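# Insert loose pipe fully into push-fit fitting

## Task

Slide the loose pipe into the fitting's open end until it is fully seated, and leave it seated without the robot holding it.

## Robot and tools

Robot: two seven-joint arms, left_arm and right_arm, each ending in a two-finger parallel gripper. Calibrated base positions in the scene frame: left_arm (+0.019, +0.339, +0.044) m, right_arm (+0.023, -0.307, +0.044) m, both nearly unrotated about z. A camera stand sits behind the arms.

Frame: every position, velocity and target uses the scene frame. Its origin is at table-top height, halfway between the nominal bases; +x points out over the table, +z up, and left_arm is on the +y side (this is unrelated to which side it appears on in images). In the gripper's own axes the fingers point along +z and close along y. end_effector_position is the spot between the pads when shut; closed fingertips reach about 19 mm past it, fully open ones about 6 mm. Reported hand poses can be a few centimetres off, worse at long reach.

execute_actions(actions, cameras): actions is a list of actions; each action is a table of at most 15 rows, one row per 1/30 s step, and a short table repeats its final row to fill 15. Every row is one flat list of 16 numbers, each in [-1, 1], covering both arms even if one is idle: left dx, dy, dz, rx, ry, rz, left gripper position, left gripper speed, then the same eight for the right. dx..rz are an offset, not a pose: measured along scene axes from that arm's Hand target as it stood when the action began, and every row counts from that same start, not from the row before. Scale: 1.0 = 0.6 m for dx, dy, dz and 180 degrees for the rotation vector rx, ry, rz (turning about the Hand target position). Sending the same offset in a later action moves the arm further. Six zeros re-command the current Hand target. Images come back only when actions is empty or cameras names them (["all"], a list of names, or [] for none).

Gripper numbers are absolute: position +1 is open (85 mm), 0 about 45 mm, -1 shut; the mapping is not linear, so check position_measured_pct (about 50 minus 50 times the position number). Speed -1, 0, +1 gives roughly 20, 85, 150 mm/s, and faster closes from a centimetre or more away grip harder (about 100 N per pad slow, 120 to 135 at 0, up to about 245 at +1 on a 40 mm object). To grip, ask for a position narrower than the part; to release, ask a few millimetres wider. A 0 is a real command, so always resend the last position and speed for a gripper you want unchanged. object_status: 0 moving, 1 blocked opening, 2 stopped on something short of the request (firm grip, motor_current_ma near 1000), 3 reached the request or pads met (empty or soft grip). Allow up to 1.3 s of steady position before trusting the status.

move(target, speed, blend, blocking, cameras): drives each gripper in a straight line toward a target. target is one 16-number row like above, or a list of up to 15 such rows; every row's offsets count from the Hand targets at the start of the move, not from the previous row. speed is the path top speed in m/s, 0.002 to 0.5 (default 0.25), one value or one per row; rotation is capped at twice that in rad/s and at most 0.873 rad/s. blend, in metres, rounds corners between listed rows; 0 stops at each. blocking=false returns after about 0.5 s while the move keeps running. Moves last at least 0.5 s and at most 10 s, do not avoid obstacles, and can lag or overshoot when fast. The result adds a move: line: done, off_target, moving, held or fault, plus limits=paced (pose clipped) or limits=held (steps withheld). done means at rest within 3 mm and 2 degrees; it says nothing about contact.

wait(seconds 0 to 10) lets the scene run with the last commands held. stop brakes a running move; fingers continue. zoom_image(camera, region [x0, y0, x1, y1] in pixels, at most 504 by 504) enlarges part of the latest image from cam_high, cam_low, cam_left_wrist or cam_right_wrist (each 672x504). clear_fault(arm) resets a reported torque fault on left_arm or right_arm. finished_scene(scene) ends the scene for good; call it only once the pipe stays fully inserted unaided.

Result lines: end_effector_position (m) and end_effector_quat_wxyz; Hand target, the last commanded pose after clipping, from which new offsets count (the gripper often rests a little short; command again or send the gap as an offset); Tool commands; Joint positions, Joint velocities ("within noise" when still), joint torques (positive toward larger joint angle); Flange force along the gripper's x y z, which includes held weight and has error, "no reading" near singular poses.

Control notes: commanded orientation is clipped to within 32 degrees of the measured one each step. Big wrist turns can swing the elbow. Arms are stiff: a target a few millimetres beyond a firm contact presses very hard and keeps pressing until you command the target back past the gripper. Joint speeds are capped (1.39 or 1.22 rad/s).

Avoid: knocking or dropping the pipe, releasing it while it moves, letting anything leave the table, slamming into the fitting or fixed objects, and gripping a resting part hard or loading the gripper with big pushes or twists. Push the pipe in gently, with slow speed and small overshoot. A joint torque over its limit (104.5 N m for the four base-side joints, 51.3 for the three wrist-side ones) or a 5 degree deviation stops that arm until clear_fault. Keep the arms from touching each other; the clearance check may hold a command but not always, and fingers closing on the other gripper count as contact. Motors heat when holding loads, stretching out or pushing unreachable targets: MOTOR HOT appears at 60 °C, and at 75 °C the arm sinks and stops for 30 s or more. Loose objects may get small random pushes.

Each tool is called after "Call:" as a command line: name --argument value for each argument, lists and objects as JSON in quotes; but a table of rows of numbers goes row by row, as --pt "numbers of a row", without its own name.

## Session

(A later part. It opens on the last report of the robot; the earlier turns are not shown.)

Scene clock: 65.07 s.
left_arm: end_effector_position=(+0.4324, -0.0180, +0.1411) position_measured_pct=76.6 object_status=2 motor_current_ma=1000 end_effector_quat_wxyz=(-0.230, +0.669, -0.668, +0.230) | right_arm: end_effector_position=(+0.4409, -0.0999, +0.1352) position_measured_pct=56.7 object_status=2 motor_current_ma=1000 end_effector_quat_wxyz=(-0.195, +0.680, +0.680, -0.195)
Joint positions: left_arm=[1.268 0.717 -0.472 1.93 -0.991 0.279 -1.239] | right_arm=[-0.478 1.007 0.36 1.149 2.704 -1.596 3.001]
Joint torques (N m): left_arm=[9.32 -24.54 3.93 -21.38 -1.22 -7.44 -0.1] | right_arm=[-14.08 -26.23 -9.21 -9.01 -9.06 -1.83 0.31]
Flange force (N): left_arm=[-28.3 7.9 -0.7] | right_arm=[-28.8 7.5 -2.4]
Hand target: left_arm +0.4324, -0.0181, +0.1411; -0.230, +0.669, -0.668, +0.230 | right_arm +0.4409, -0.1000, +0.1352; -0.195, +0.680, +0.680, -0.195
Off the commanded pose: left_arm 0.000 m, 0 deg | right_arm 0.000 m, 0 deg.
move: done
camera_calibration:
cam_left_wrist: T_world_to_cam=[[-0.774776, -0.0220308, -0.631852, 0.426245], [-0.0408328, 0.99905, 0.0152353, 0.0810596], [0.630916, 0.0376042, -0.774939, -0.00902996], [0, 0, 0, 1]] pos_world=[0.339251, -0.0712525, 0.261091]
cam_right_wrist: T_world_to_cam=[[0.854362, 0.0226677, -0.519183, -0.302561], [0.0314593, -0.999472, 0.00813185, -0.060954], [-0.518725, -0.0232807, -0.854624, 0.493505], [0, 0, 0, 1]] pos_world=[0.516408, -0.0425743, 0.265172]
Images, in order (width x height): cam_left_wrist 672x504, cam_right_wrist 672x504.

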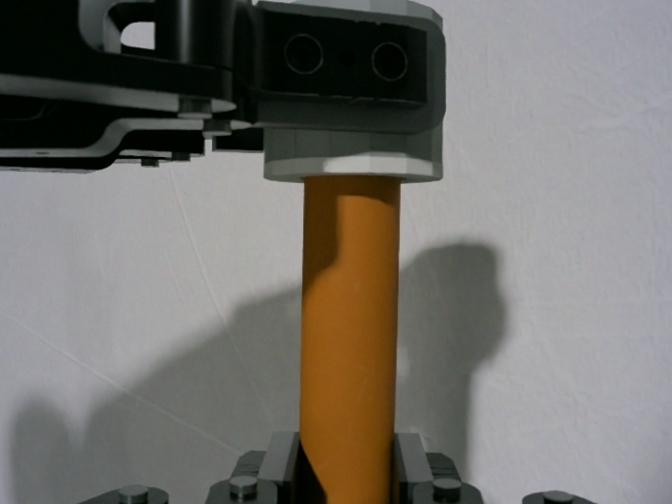

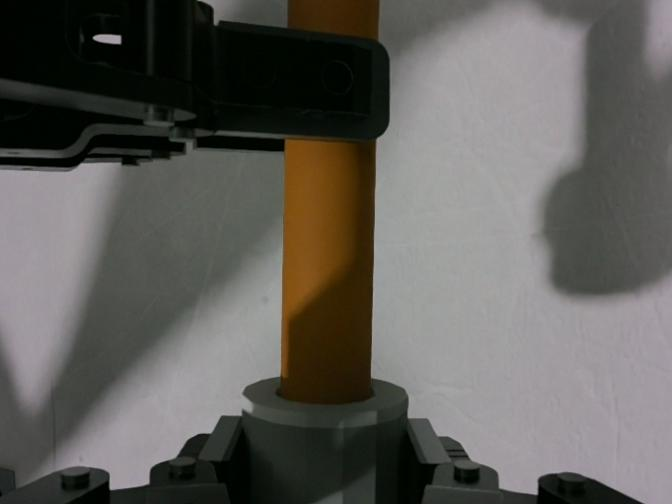

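Call:
move --pt "0 -0.0067 0 0 0 0 -0.62 -1 0 0 0 0 0 0 -0.21 -1" --speed 0.02 --cameras '["cam_left_wrist"]'

Call:
zoom_image --camera "cam_left_wrist" --region '[240, 110, 450, 240]'

Scene clock: 66.50 s.
left_arm: end_effector_position=(+0.4324, -0.0220, +0.1411) position_measured_pct=76.6 object_status=2 motor_current_ma=1000 end_effector_quat_wxyz=(-0.230, +0.669, -0.668, +0.230) | right_arm: end_effector_position=(+0.4410, -0.1000, +0.1352) position_measured_pct=56.7 object_status=2 motor_current_ma=1000 end_effector_quat_wxyz=(-0.195, +0.680, +0.680, -0.195)
Joint positions: left_arm=[1.264 0.719 -0.459 1.919 -0.983 0.292 -1.246] | right_arm=[-0.478 1.007 0.36 1.149 2.704 -1.596 3.001]
Joint torques (N m): left_arm=[12.49 -26.07 6.88 -25.78 -1.68 -10.41 -0.12] | right_arm=[-17.63 -27 -12.39 -10.01 -11.77 -1.87 0.32]
Flange force (N): left_arm=[-36.0 8.0 -2.7] | right_arm=[-37.0 8.4 -2.5]
Hand target: left_arm +0.4324, -0.0221, +0.1411; -0.230, +0.669, -0.669, +0.230 | right_arm +0.4409, -0.0999, +0.1352; -0.195, +0.680, +0.680, -0.195
Off the commanded pose: left_arm 0.000 m, 0 deg | right_arm 0.000 m, 0 deg.
move: done
camera_calibration:
cam_left_wrist: T_world_to_cam=[[-0.774772, -0.0221082, -0.631854, 0.426087], [-0.0409559, 0.999044, 0.0152638, 0.0850917], [0.630912, 0.0377041, -0.774937, -0.00894856], [0, 0, 0, 1]] pos_world=[0.339251, -0.075253, 0.260991]
Images, in order (width x height): cam_left_wrist 672x504.

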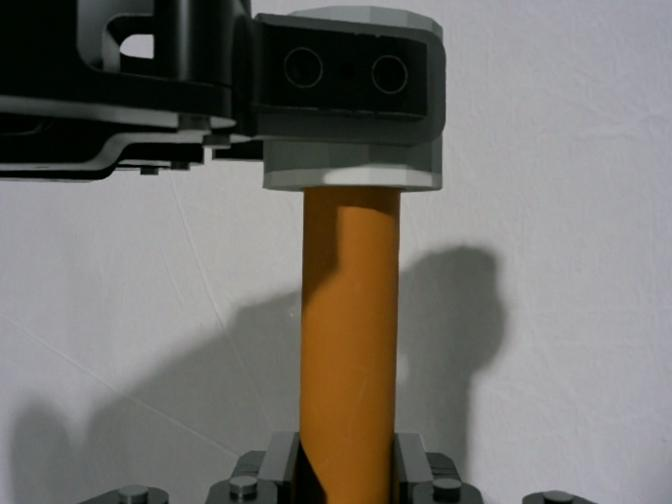

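Scaled by 2.400.

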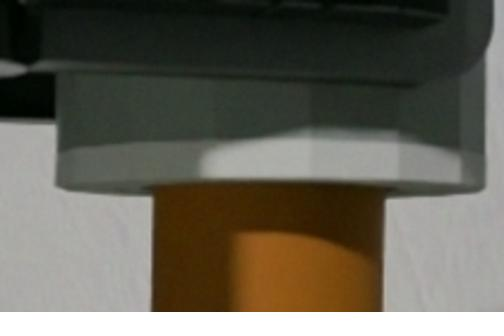

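Call:
move --pt "0 -0.0042 0 0 0 0 -0.62 -1 0 0 0 0 0 0 -0.21 -1" --speed 0.02 --cameras '["cam_left_wrist", "cam_right_wrist"]'

Call:
zoom_image --camera "cam_left_wrist" --region '[240, 110, 450, 240]'

Scene clock: 68.27 s.
left_arm: end_effector_position=(+0.4324, -0.0245, +0.1411) position_measured_pct=76.6 object_status=2 motor_current_ma=1000 end_effector_quat_wxyz=(-0.230, +0.669, -0.668, +0.230) | right_arm: end_effector_position=(+0.4409, -0.1000, +0.1352) position_measured_pct=56.7 object_status=2 motor_current_ma=1000 end_effector_quat_wxyz=(-0.195, +0.680, +0.680, -0.195)
Joint positions: left_arm=[1.262 0.72 -0.451 1.911 -0.978 0.3 -1.25] | right_arm=[-0.478 1.007 0.36 1.149 2.704 -1.596 3.001]
Joint torques (N m): left_arm=[17.34 -28.82 10.86 -32.66 -2.02 -14.07 0.11] | right_arm=[-23.13 -28.03 -17.22 -11.51 -15.7 -1.72 0.45]
Flange force (N): left_arm=[-49.3 8.9 -3.1] | right_arm=[-49.1 9.8 -3.5]
Hand target: left_arm +0.4324, -0.0246, +0.1411; -0.230, +0.669, -0.668, +0.230 | right_arm +0.4409, -0.0999, +0.1352; -0.195, +0.680, +0.680, -0.195
Off the commanded pose: left_arm 0.000 m, 0 deg | right_arm 0.000 m, 0 deg.
move: done
camera_calibration:
cam_left_wrist: T_world_to_cam=[[-0.774772, -0.0221082, -0.631854, 0.426031], [-0.0409559, 0.999044, 0.0152638, 0.0875893], [0.630912, 0.0377041, -0.774937, -0.0088543], [0, 0, 0, 1]] pos_world=[0.339251, -0.077753, 0.260991]
cam_right_wrist: T_world_to_cam=[[0.854363, 0.0226157, -0.519185, -0.302563], [0.0314666, -0.999471, 0.008244, -0.060987], [-0.518724, -0.0233803, -0.854622, 0.493499], [0, 0, 0, 1]] pos_world=[0.516408, -0.0425738, 0.265172]
Images, in order (width x height): cam_left_wrist 672x504, cam_right_wrist 672x504.

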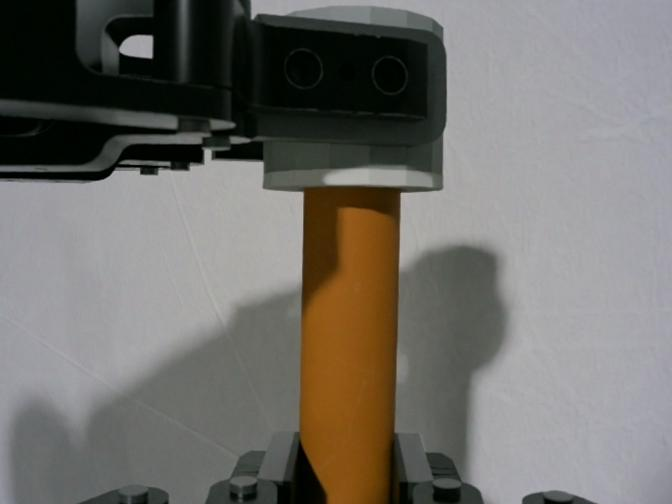

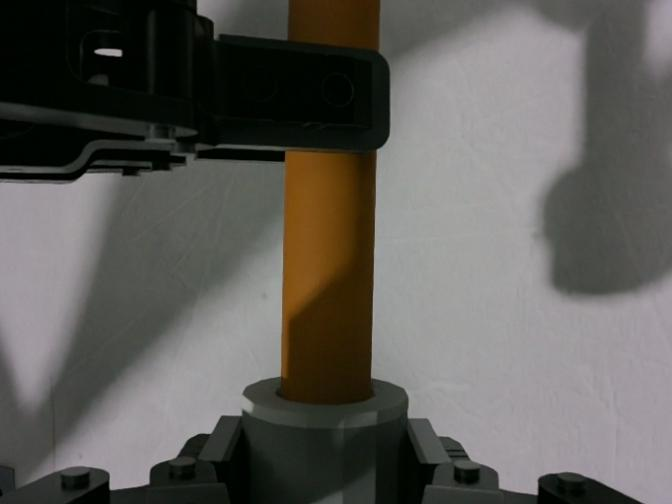

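Scaled by 2.400.

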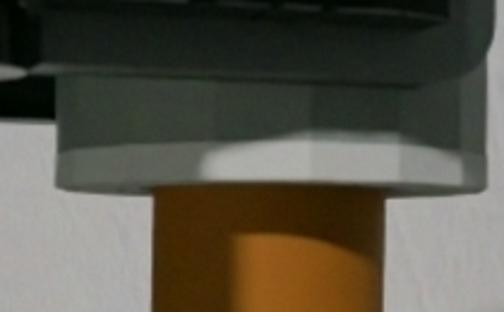

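Call:
wait --seconds 0.1 --cameras '["cam_left_wrist"]'

Call:
zoom_image --camera "cam_left_wrist" --region '[240, 110, 450, 240]'

Scene clock: 71.23 s.
left_arm: end_effector_position=(+0.4324, -0.0246, +0.1411) position_measured_pct=76.6 object_status=2 motor_current_ma=1000 end_effector_quat_wxyz=(-0.230, +0.669, -0.668, +0.230) | right_arm: end_effector_position=(+0.4409, -0.0999, +0.1352) position_measured_pct=56.7 object_status=2 motor_current_ma=1000 end_effector_quat_wxyz=(-0.195, +0.680, +0.680, -0.195)
Joint positions: left_arm=[1.262 0.72 -0.451 1.911 -0.978 0.3 -1.25] | right_arm=[-0.478 1.007 0.36 1.149 2.704 -1.596 3.001]
Joint torques (N m): left_arm=[17.53 -28.96 10.9 -32.59 -2.13 -14.23 0] | right_arm=[-23.24 -27.96 -17.42 -11.56 -15.85 -1.66 0.45]
Flange force (N): left_arm=[-48.4 8.5 -2.9] | right_arm=[-49.5 9.6 -3.7]
Hand target: left_arm +0.4324, -0.0246, +0.1411; -0.230, +0.669, -0.668, +0.230 | right_arm +0.4409, -0.0999, +0.1352; -0.195, +0.680, +0.680, -0.195
Tool commands: left_gripper/position=-0.62 left_gripper/speed=-1.0 right_gripper/position=-0.21 right_gripper/speed=-1.0
Off the commanded pose: left_arm 0.000 m, 0 deg | right_arm 0.000 m, 0 deg.
wait: 0.10 s; at rest from the start
camera_calibration:
cam_left_wrist: T_world_to_cam=[[-0.774776, -0.0220308, -0.631852, 0.426099], [-0.0408328, 0.99905, 0.0152353, 0.0876533], [0.630916, 0.0376042, -0.774939, -0.00878177], [0, 0, 0, 1]] pos_world=[0.339251, -0.0778525, 0.261091]
Images, in order (width x height): cam_left_wrist 672x504.

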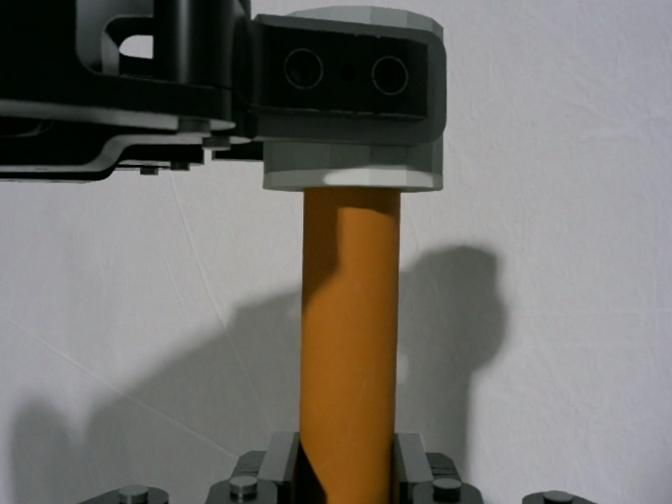

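Scaled by 2.400.

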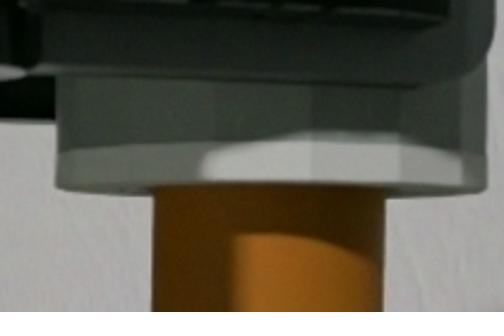

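Call:
move --pt "0 -0.0020 0 0 0 0 -0.62 -1 0 0 0 0 0 0 -0.21 -1" --pt "0 0.0153 0 0 0 0 -0.62 -1 0 0 0 0 0 0 -0.21 -1" --speed '[0.02, 0.03]' --cameras '["cam_left_wrist", "cam_right_wrist", "cam_low"]'

Call:
zoom_image --camera "cam_left_wrist" --region '[240, 110, 450, 240]'

Scene clock: 75.20 s.
left_arm: end_effector_position=(+0.4324, -0.0156, +0.1412) position_measured_pct=76.6 object_status=2 motor_current_ma=1000 end_effector_quat_wxyz=(-0.230, +0.669, -0.669, +0.230) | right_arm: end_effector_position=(+0.4409, -0.0998, +0.1352) position_measured_pct=56.7 object_status=2 motor_current_ma=1000 end_effector_quat_wxyz=(-0.195, +0.680, +0.680, -0.195)
Joint positions: left_arm=[1.271 0.715 -0.48 1.937 -0.997 0.271 -1.235] | right_arm=[-0.478 1.007 0.36 1.149 2.704 -1.596 3.001]
Joint torques (N m): left_arm=[1.46 -21.14 -2.65 -10.09 -0.49 -1.11 -0.27] | right_arm=[-4.38 -23.79 -0.73 -6.64 -1.97 -1.43 0.23]
Flange force (N): left_arm=[-7.0 7.4 3.6] | right_arm=[-7.3 3.2 -1.9]
Hand target: left_arm +0.4324, -0.0154, +0.1411; -0.230, +0.669, -0.668, +0.230 | right_arm +0.4409, -0.1000, +0.1352; -0.195, +0.680, +0.680, -0.195
Off the commanded pose: left_arm 0.000 m, 0 deg | right_arm 0.000 m, 0 deg.
move: done
camera_calibration:
cam_left_wrist: T_world_to_cam=[[-0.774779, -0.0220647, -0.631847, 0.426297], [-0.0406697, 0.99906, 0.0149817, 0.0785718], [0.630922, 0.0373045, -0.774949, -0.0091456], [0, 0, 0, 1]] pos_world=[0.339252, -0.0687507, 0.26109]
cam_right_wrist: T_world_to_cam=[[0.854358, 0.0228048, -0.519184, -0.30247], [0.0315769, -0.999469, 0.00806136, -0.0608933], [-0.518725, -0.0232815, -0.854624, 0.493455], [0, 0, 0, 1]] pos_world=[0.516308, -0.0424748, 0.265172]
Images, in order (width x height): cam_low 672x504, cam_left_wrist 672x504, cam_right_wrist 672x504.

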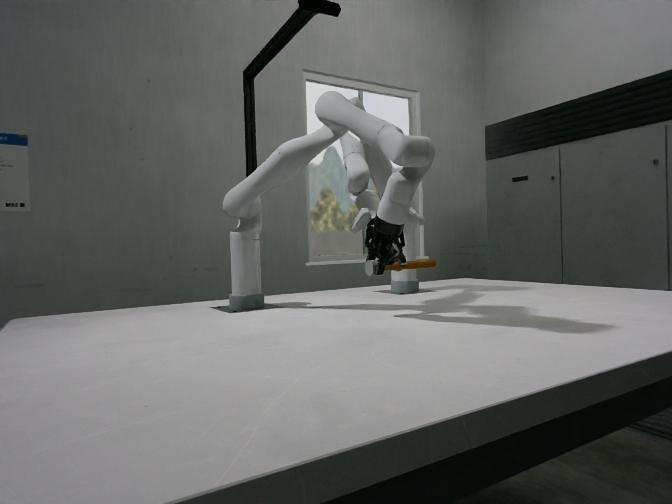

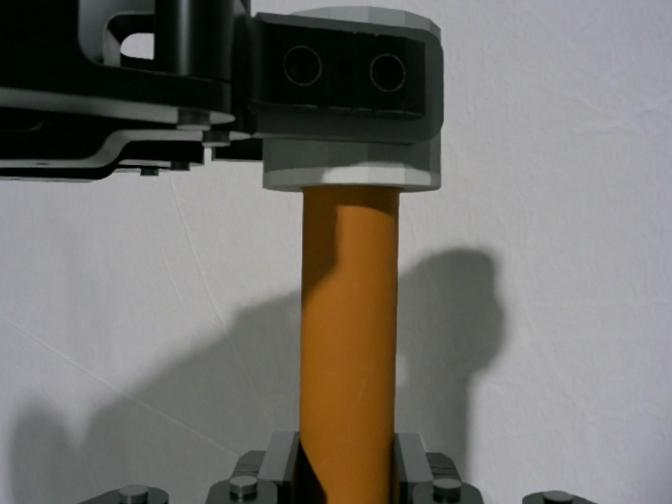

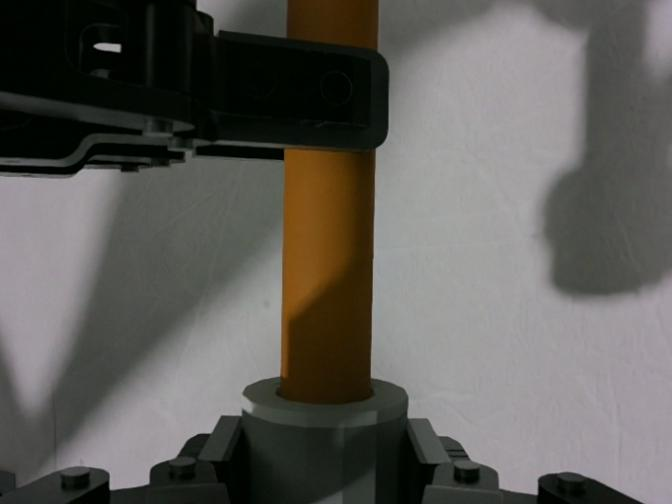

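Scaled by 2.400.

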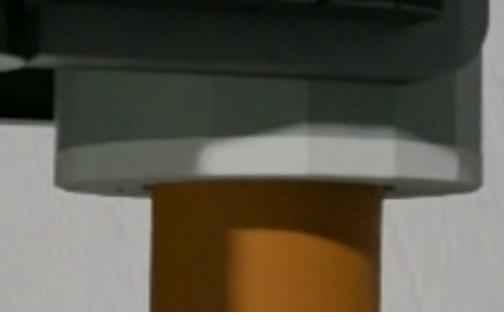

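Call:
move --pt "0 0.0013 0 0 0 0 -0.62 -1 0 0 0 0 0 0 0.15 -0.5" --pt "0 0.0013 0 0 0 0 -0.62 -1 0.0530 0 0.0848 0 0 0 0.15 -0.5" --pt "0 0.0013 -0.1102 0 0 0 -0.62 -1 0.0863 -0.3 0.1348 0 0 0 0.15 -0.5" --pt "0 0.0013 -0.1652 -0.01445 0.21108 -0.00497 -0.62 -1 0.0863 -0.3 0.1348 0 0 0 0.15 -0.5" --pt "0 0.0013 -0.1815 -0.01445 0.21108 -0.00497 -0.62 -1 0.0863 -0.3 0.1348 0 0 0 0.15 -0.5" --speed '[0.03, 0.12, 0.25, 0.25, 0.03]' --blend '[0, 0.01, 0.01, 0, 0]' --cameras '["cam_low", "cam_left_wrist", "cam_high"]'

Call:
zoom_image --camera "cam_low" --region '[320, 220, 480, 330]'

Scene clock: 84.87 s.
left_arm: end_effector_position=(+0.4324, -0.0146, +0.0323) position_measured_pct=76.6 object_status=2 motor_current_ma=1000 end_effector_quat_wxyz=(+0.016, +0.707, -0.707, +0.017) | right_arm: end_effector_position=(+0.4927, -0.2799, +0.2160) position_measured_pct=42.4 object_status=3 motor_current_ma=0 end_effector_quat_wxyz=(-0.195, +0.680, +0.680, -0.195)
Joint positions: left_arm=[0.317 0.993 0.55 1.548 -0.635 0.75 -2.008] | right_arm=[-0.185 0.959 0.427 0.981 2.843 -1.821 3.258]
Joint torques (N m): left_arm=[-0.56 -22.99 4.85 -6.31 0.23 -0.48 -0.5] | right_arm=[-2.28 -24.22 1.66 -6.99 -0.05 -1.75 0.26]
Flange force (N): left_arm=[0.1 2.5 3.7] | right_arm=[-3.2 3.0 -0.1]
Hand target: left_arm +0.4324, -0.0146, +0.0322; +0.016, +0.707, -0.707, +0.017 | right_arm +0.4927, -0.2799, +0.2160; -0.195, +0.680, +0.680, -0.195
Off the commanded pose: left_arm 0.000 m, 0 deg | right_arm 0.000 m, 0 deg.
move: done
camera_calibration:
cam_left_wrist: T_world_to_cam=[[-0.999537, -0.0230289, -0.0198954, 0.434963], [-0.0228344, 0.99969, -0.00994861, 0.0724014], [0.0201184, -0.0094897, -0.999753, 0.177141], [0, 0, 0, 1]] pos_world=[0.432851, -0.0606812, 0.186471]
Images, in order (width x height): cam_high 672x504, cam_low 672x504, cam_left_wrist 672x504.

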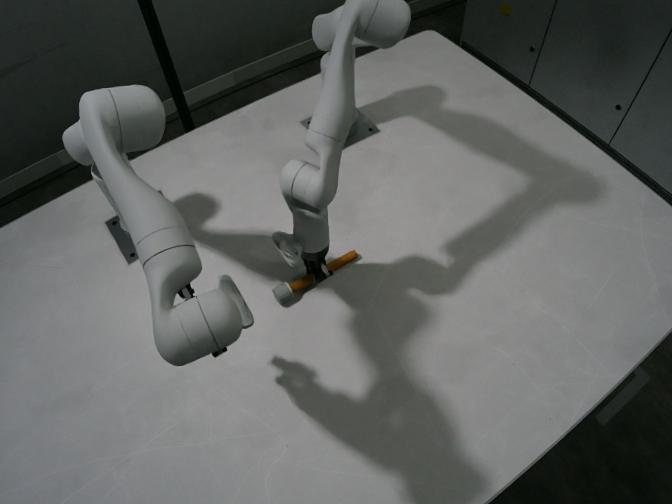

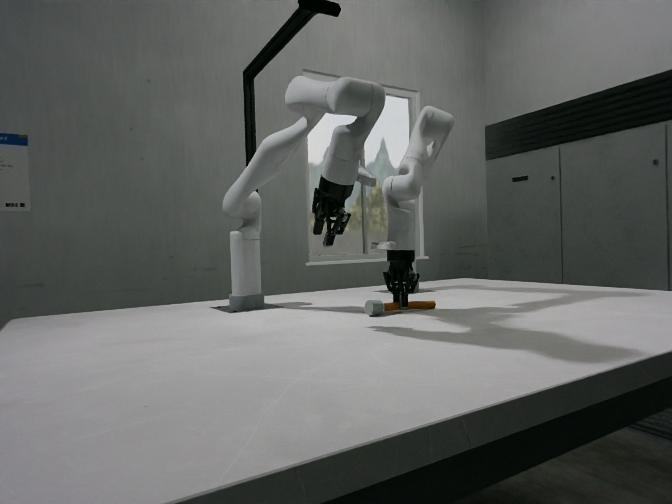

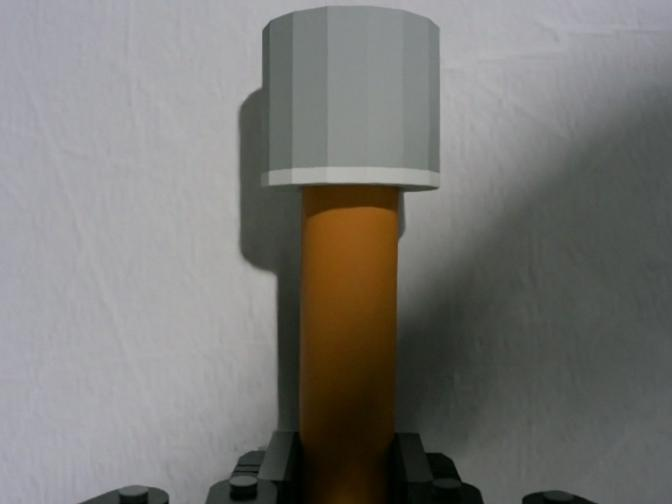

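Scaled by 3.150 from the camera's 672x504 image, which has a finer 960x720 frame.

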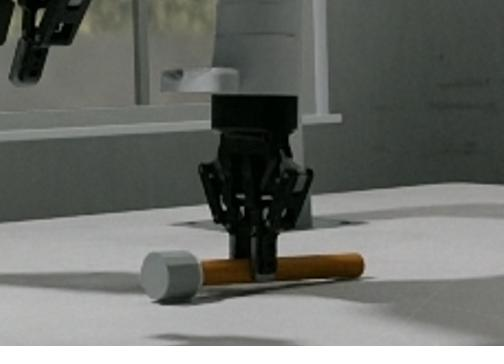

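Call:
zoom_image --camera "cam_low" --region '[358, 290, 444, 324]'

Scaled by 5.860 from the camera's 672x504 image, which has a finer 960x720 frame.

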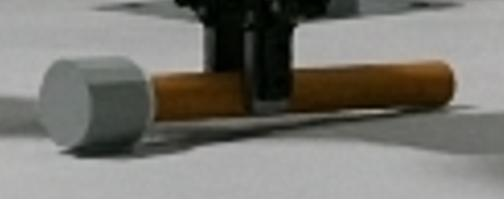

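Call:
move --pt "0 0 -0.0023 0 0 0 -0.62 -1 0 0 0 0 0 0 0.15 -0.5" --speed 0.01 --cameras '["cam_low"]'

Call:
zoom_image --camera "cam_low" --region '[358, 290, 444, 324]'

Scene clock: 86.60 s.
left_arm: end_effector_position=(+0.4324, -0.0147, +0.0309) position_measured_pct=76.6 object_status=2 motor_current_ma=1000 end_effector_quat_wxyz=(+0.016, +0.707, -0.707, +0.017) | right_arm: end_effector_position=(+0.4927, -0.2799, +0.2160) position_measured_pct=42.4 object_status=3 motor_current_ma=0 end_effector_quat_wxyz=(-0.195, +0.680, +0.680, -0.195)
Joint positions: left_arm=[0.317 0.996 0.549 1.548 -0.636 0.748 -2.007] | right_arm=[-0.185 0.959 0.427 0.981 2.843 -1.821 3.258]
Joint torques (N m): left_arm=[-0.6 -20.99 4.14 -6.24 0.08 -0.98 -0.42] | right_arm=[-2.19 -24.24 1.61 -6.94 -0.05 -1.77 0.25]
Flange force (N): left_arm=[-0.5 3.4 -1.5] | right_arm=[-3.1 3.1 -0.2]
Hand target: left_arm +0.4324, -0.0146, +0.0308; +0.016, +0.707, -0.707, +0.017 | right_arm +0.4927, -0.2799, +0.2160; -0.195, +0.680, +0.680, -0.195
Off the commanded pose: left_arm 0.000 m, 0 deg | right_arm 0.000 m, 0 deg.
move: done
Images, in order (width x height): cam_low 672x504.

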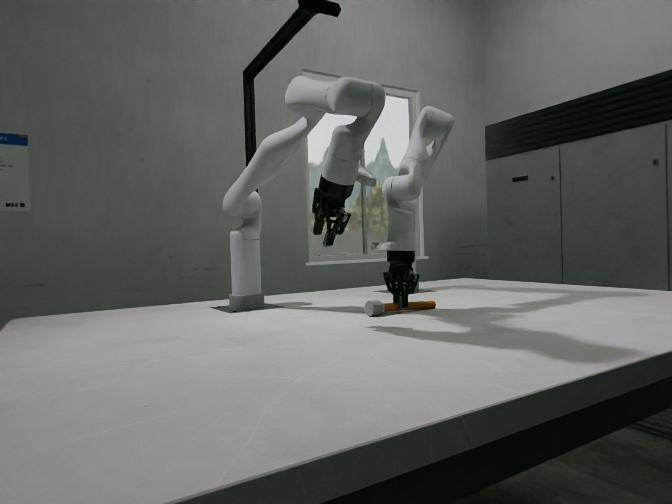

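Scaled by 5.860 from the camera's 672x504 image, which has a finer 960x720 frame.

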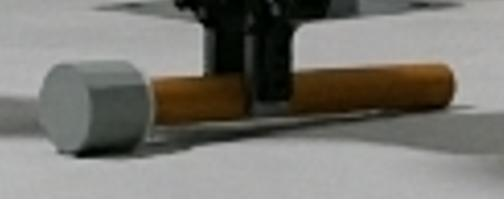

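Call:
move --pt "0 0 0 0 0 0 -0.3 -0.7 0 0 0 0 0 0 0.15 -0.5" --pt "0 0 0.15 0 0 0 -0.3 -0.7 0 0 0 0 0 0 0.15 -0.5" --speed '[0.05, 0.15]' --cameras '["cam_low", "cam_left_wrist", "cam_high"]'

Call:
zoom_image --camera "cam_low" --region '[358, 290, 444, 324]'

Scene clock: 89.17 s.
left_arm: end_effector_position=(+0.4324, -0.0146, +0.1208) position_measured_pct=64.9 object_status=3 motor_current_ma=0 end_effector_quat_wxyz=(+0.016, +0.707, -0.707, +0.017) | right_arm: end_effector_position=(+0.4927, -0.2799, +0.2160) position_measured_pct=42.4 object_status=3 motor_current_ma=0 end_effector_quat_wxyz=(-0.195, +0.680, +0.680, -0.195)
Joint positions: left_arm=[0.274 0.856 0.635 1.511 -0.549 0.926 -2.067] | right_arm=[-0.185 0.959 0.427 0.981 2.843 -1.821 3.258]
Joint torques (N m): left_arm=[-0.43 -21.1 4.7 -7.27 0.21 -0.47 -0.46] | right_arm=[-2.16 -24.28 1.7 -6.91 -0.1 -1.74 0.21]
Flange force (N): left_arm=[0.0 2.3 2.1] | right_arm=[-3.1 3.3 -0.4]
Hand target: left_arm +0.4324, -0.0146, +0.1208; +0.016, +0.707, -0.707, +0.017 | right_arm +0.4927, -0.2799, +0.2160; -0.195, +0.680, +0.680, -0.195
Off the commanded pose: left_arm 0.000 m, 0 deg | right_arm 0.000 m, 0 deg.
move: done
camera_calibration:
cam_left_wrist: T_world_to_cam=[[-0.999539, -0.0230283, -0.0197955, 0.436697], [-0.0228348, 0.99969, -0.00994636, 0.0732814], [0.0200184, -0.00948975, -0.999755, 0.265662], [0, 0, 0, 1]] pos_world=[0.432851, -0.0606812, 0.274971]
Images, in order (width x height): cam_high 672x504, cam_low 672x504, cam_left_wrist 672x504.

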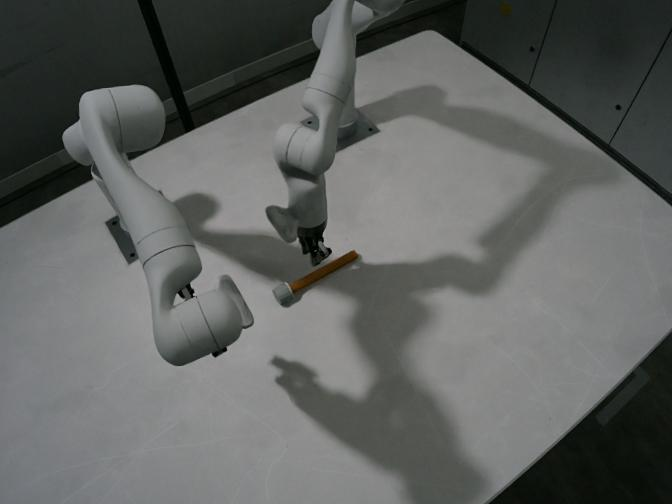

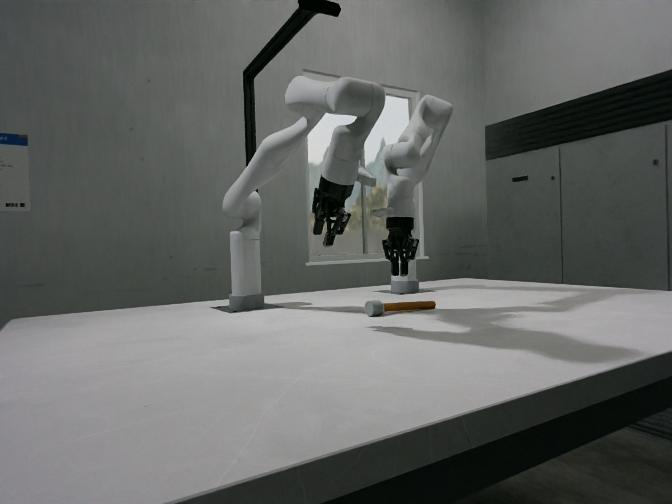

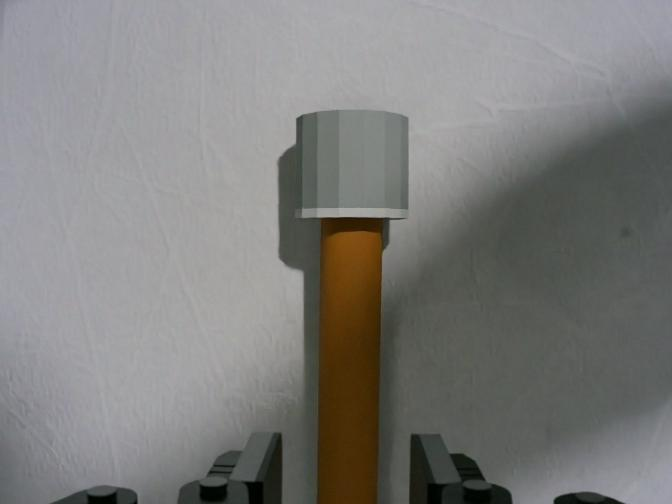

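Scaled by 5.860 from the camera's 672x504 image, which has a finer 960x720 frame.

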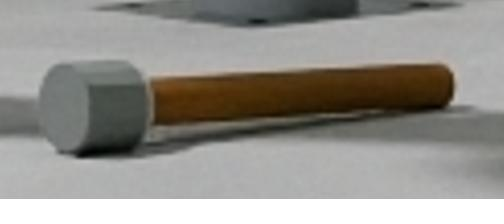

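Call:
finished_scene --scene 2

The scene is finished: the task was done.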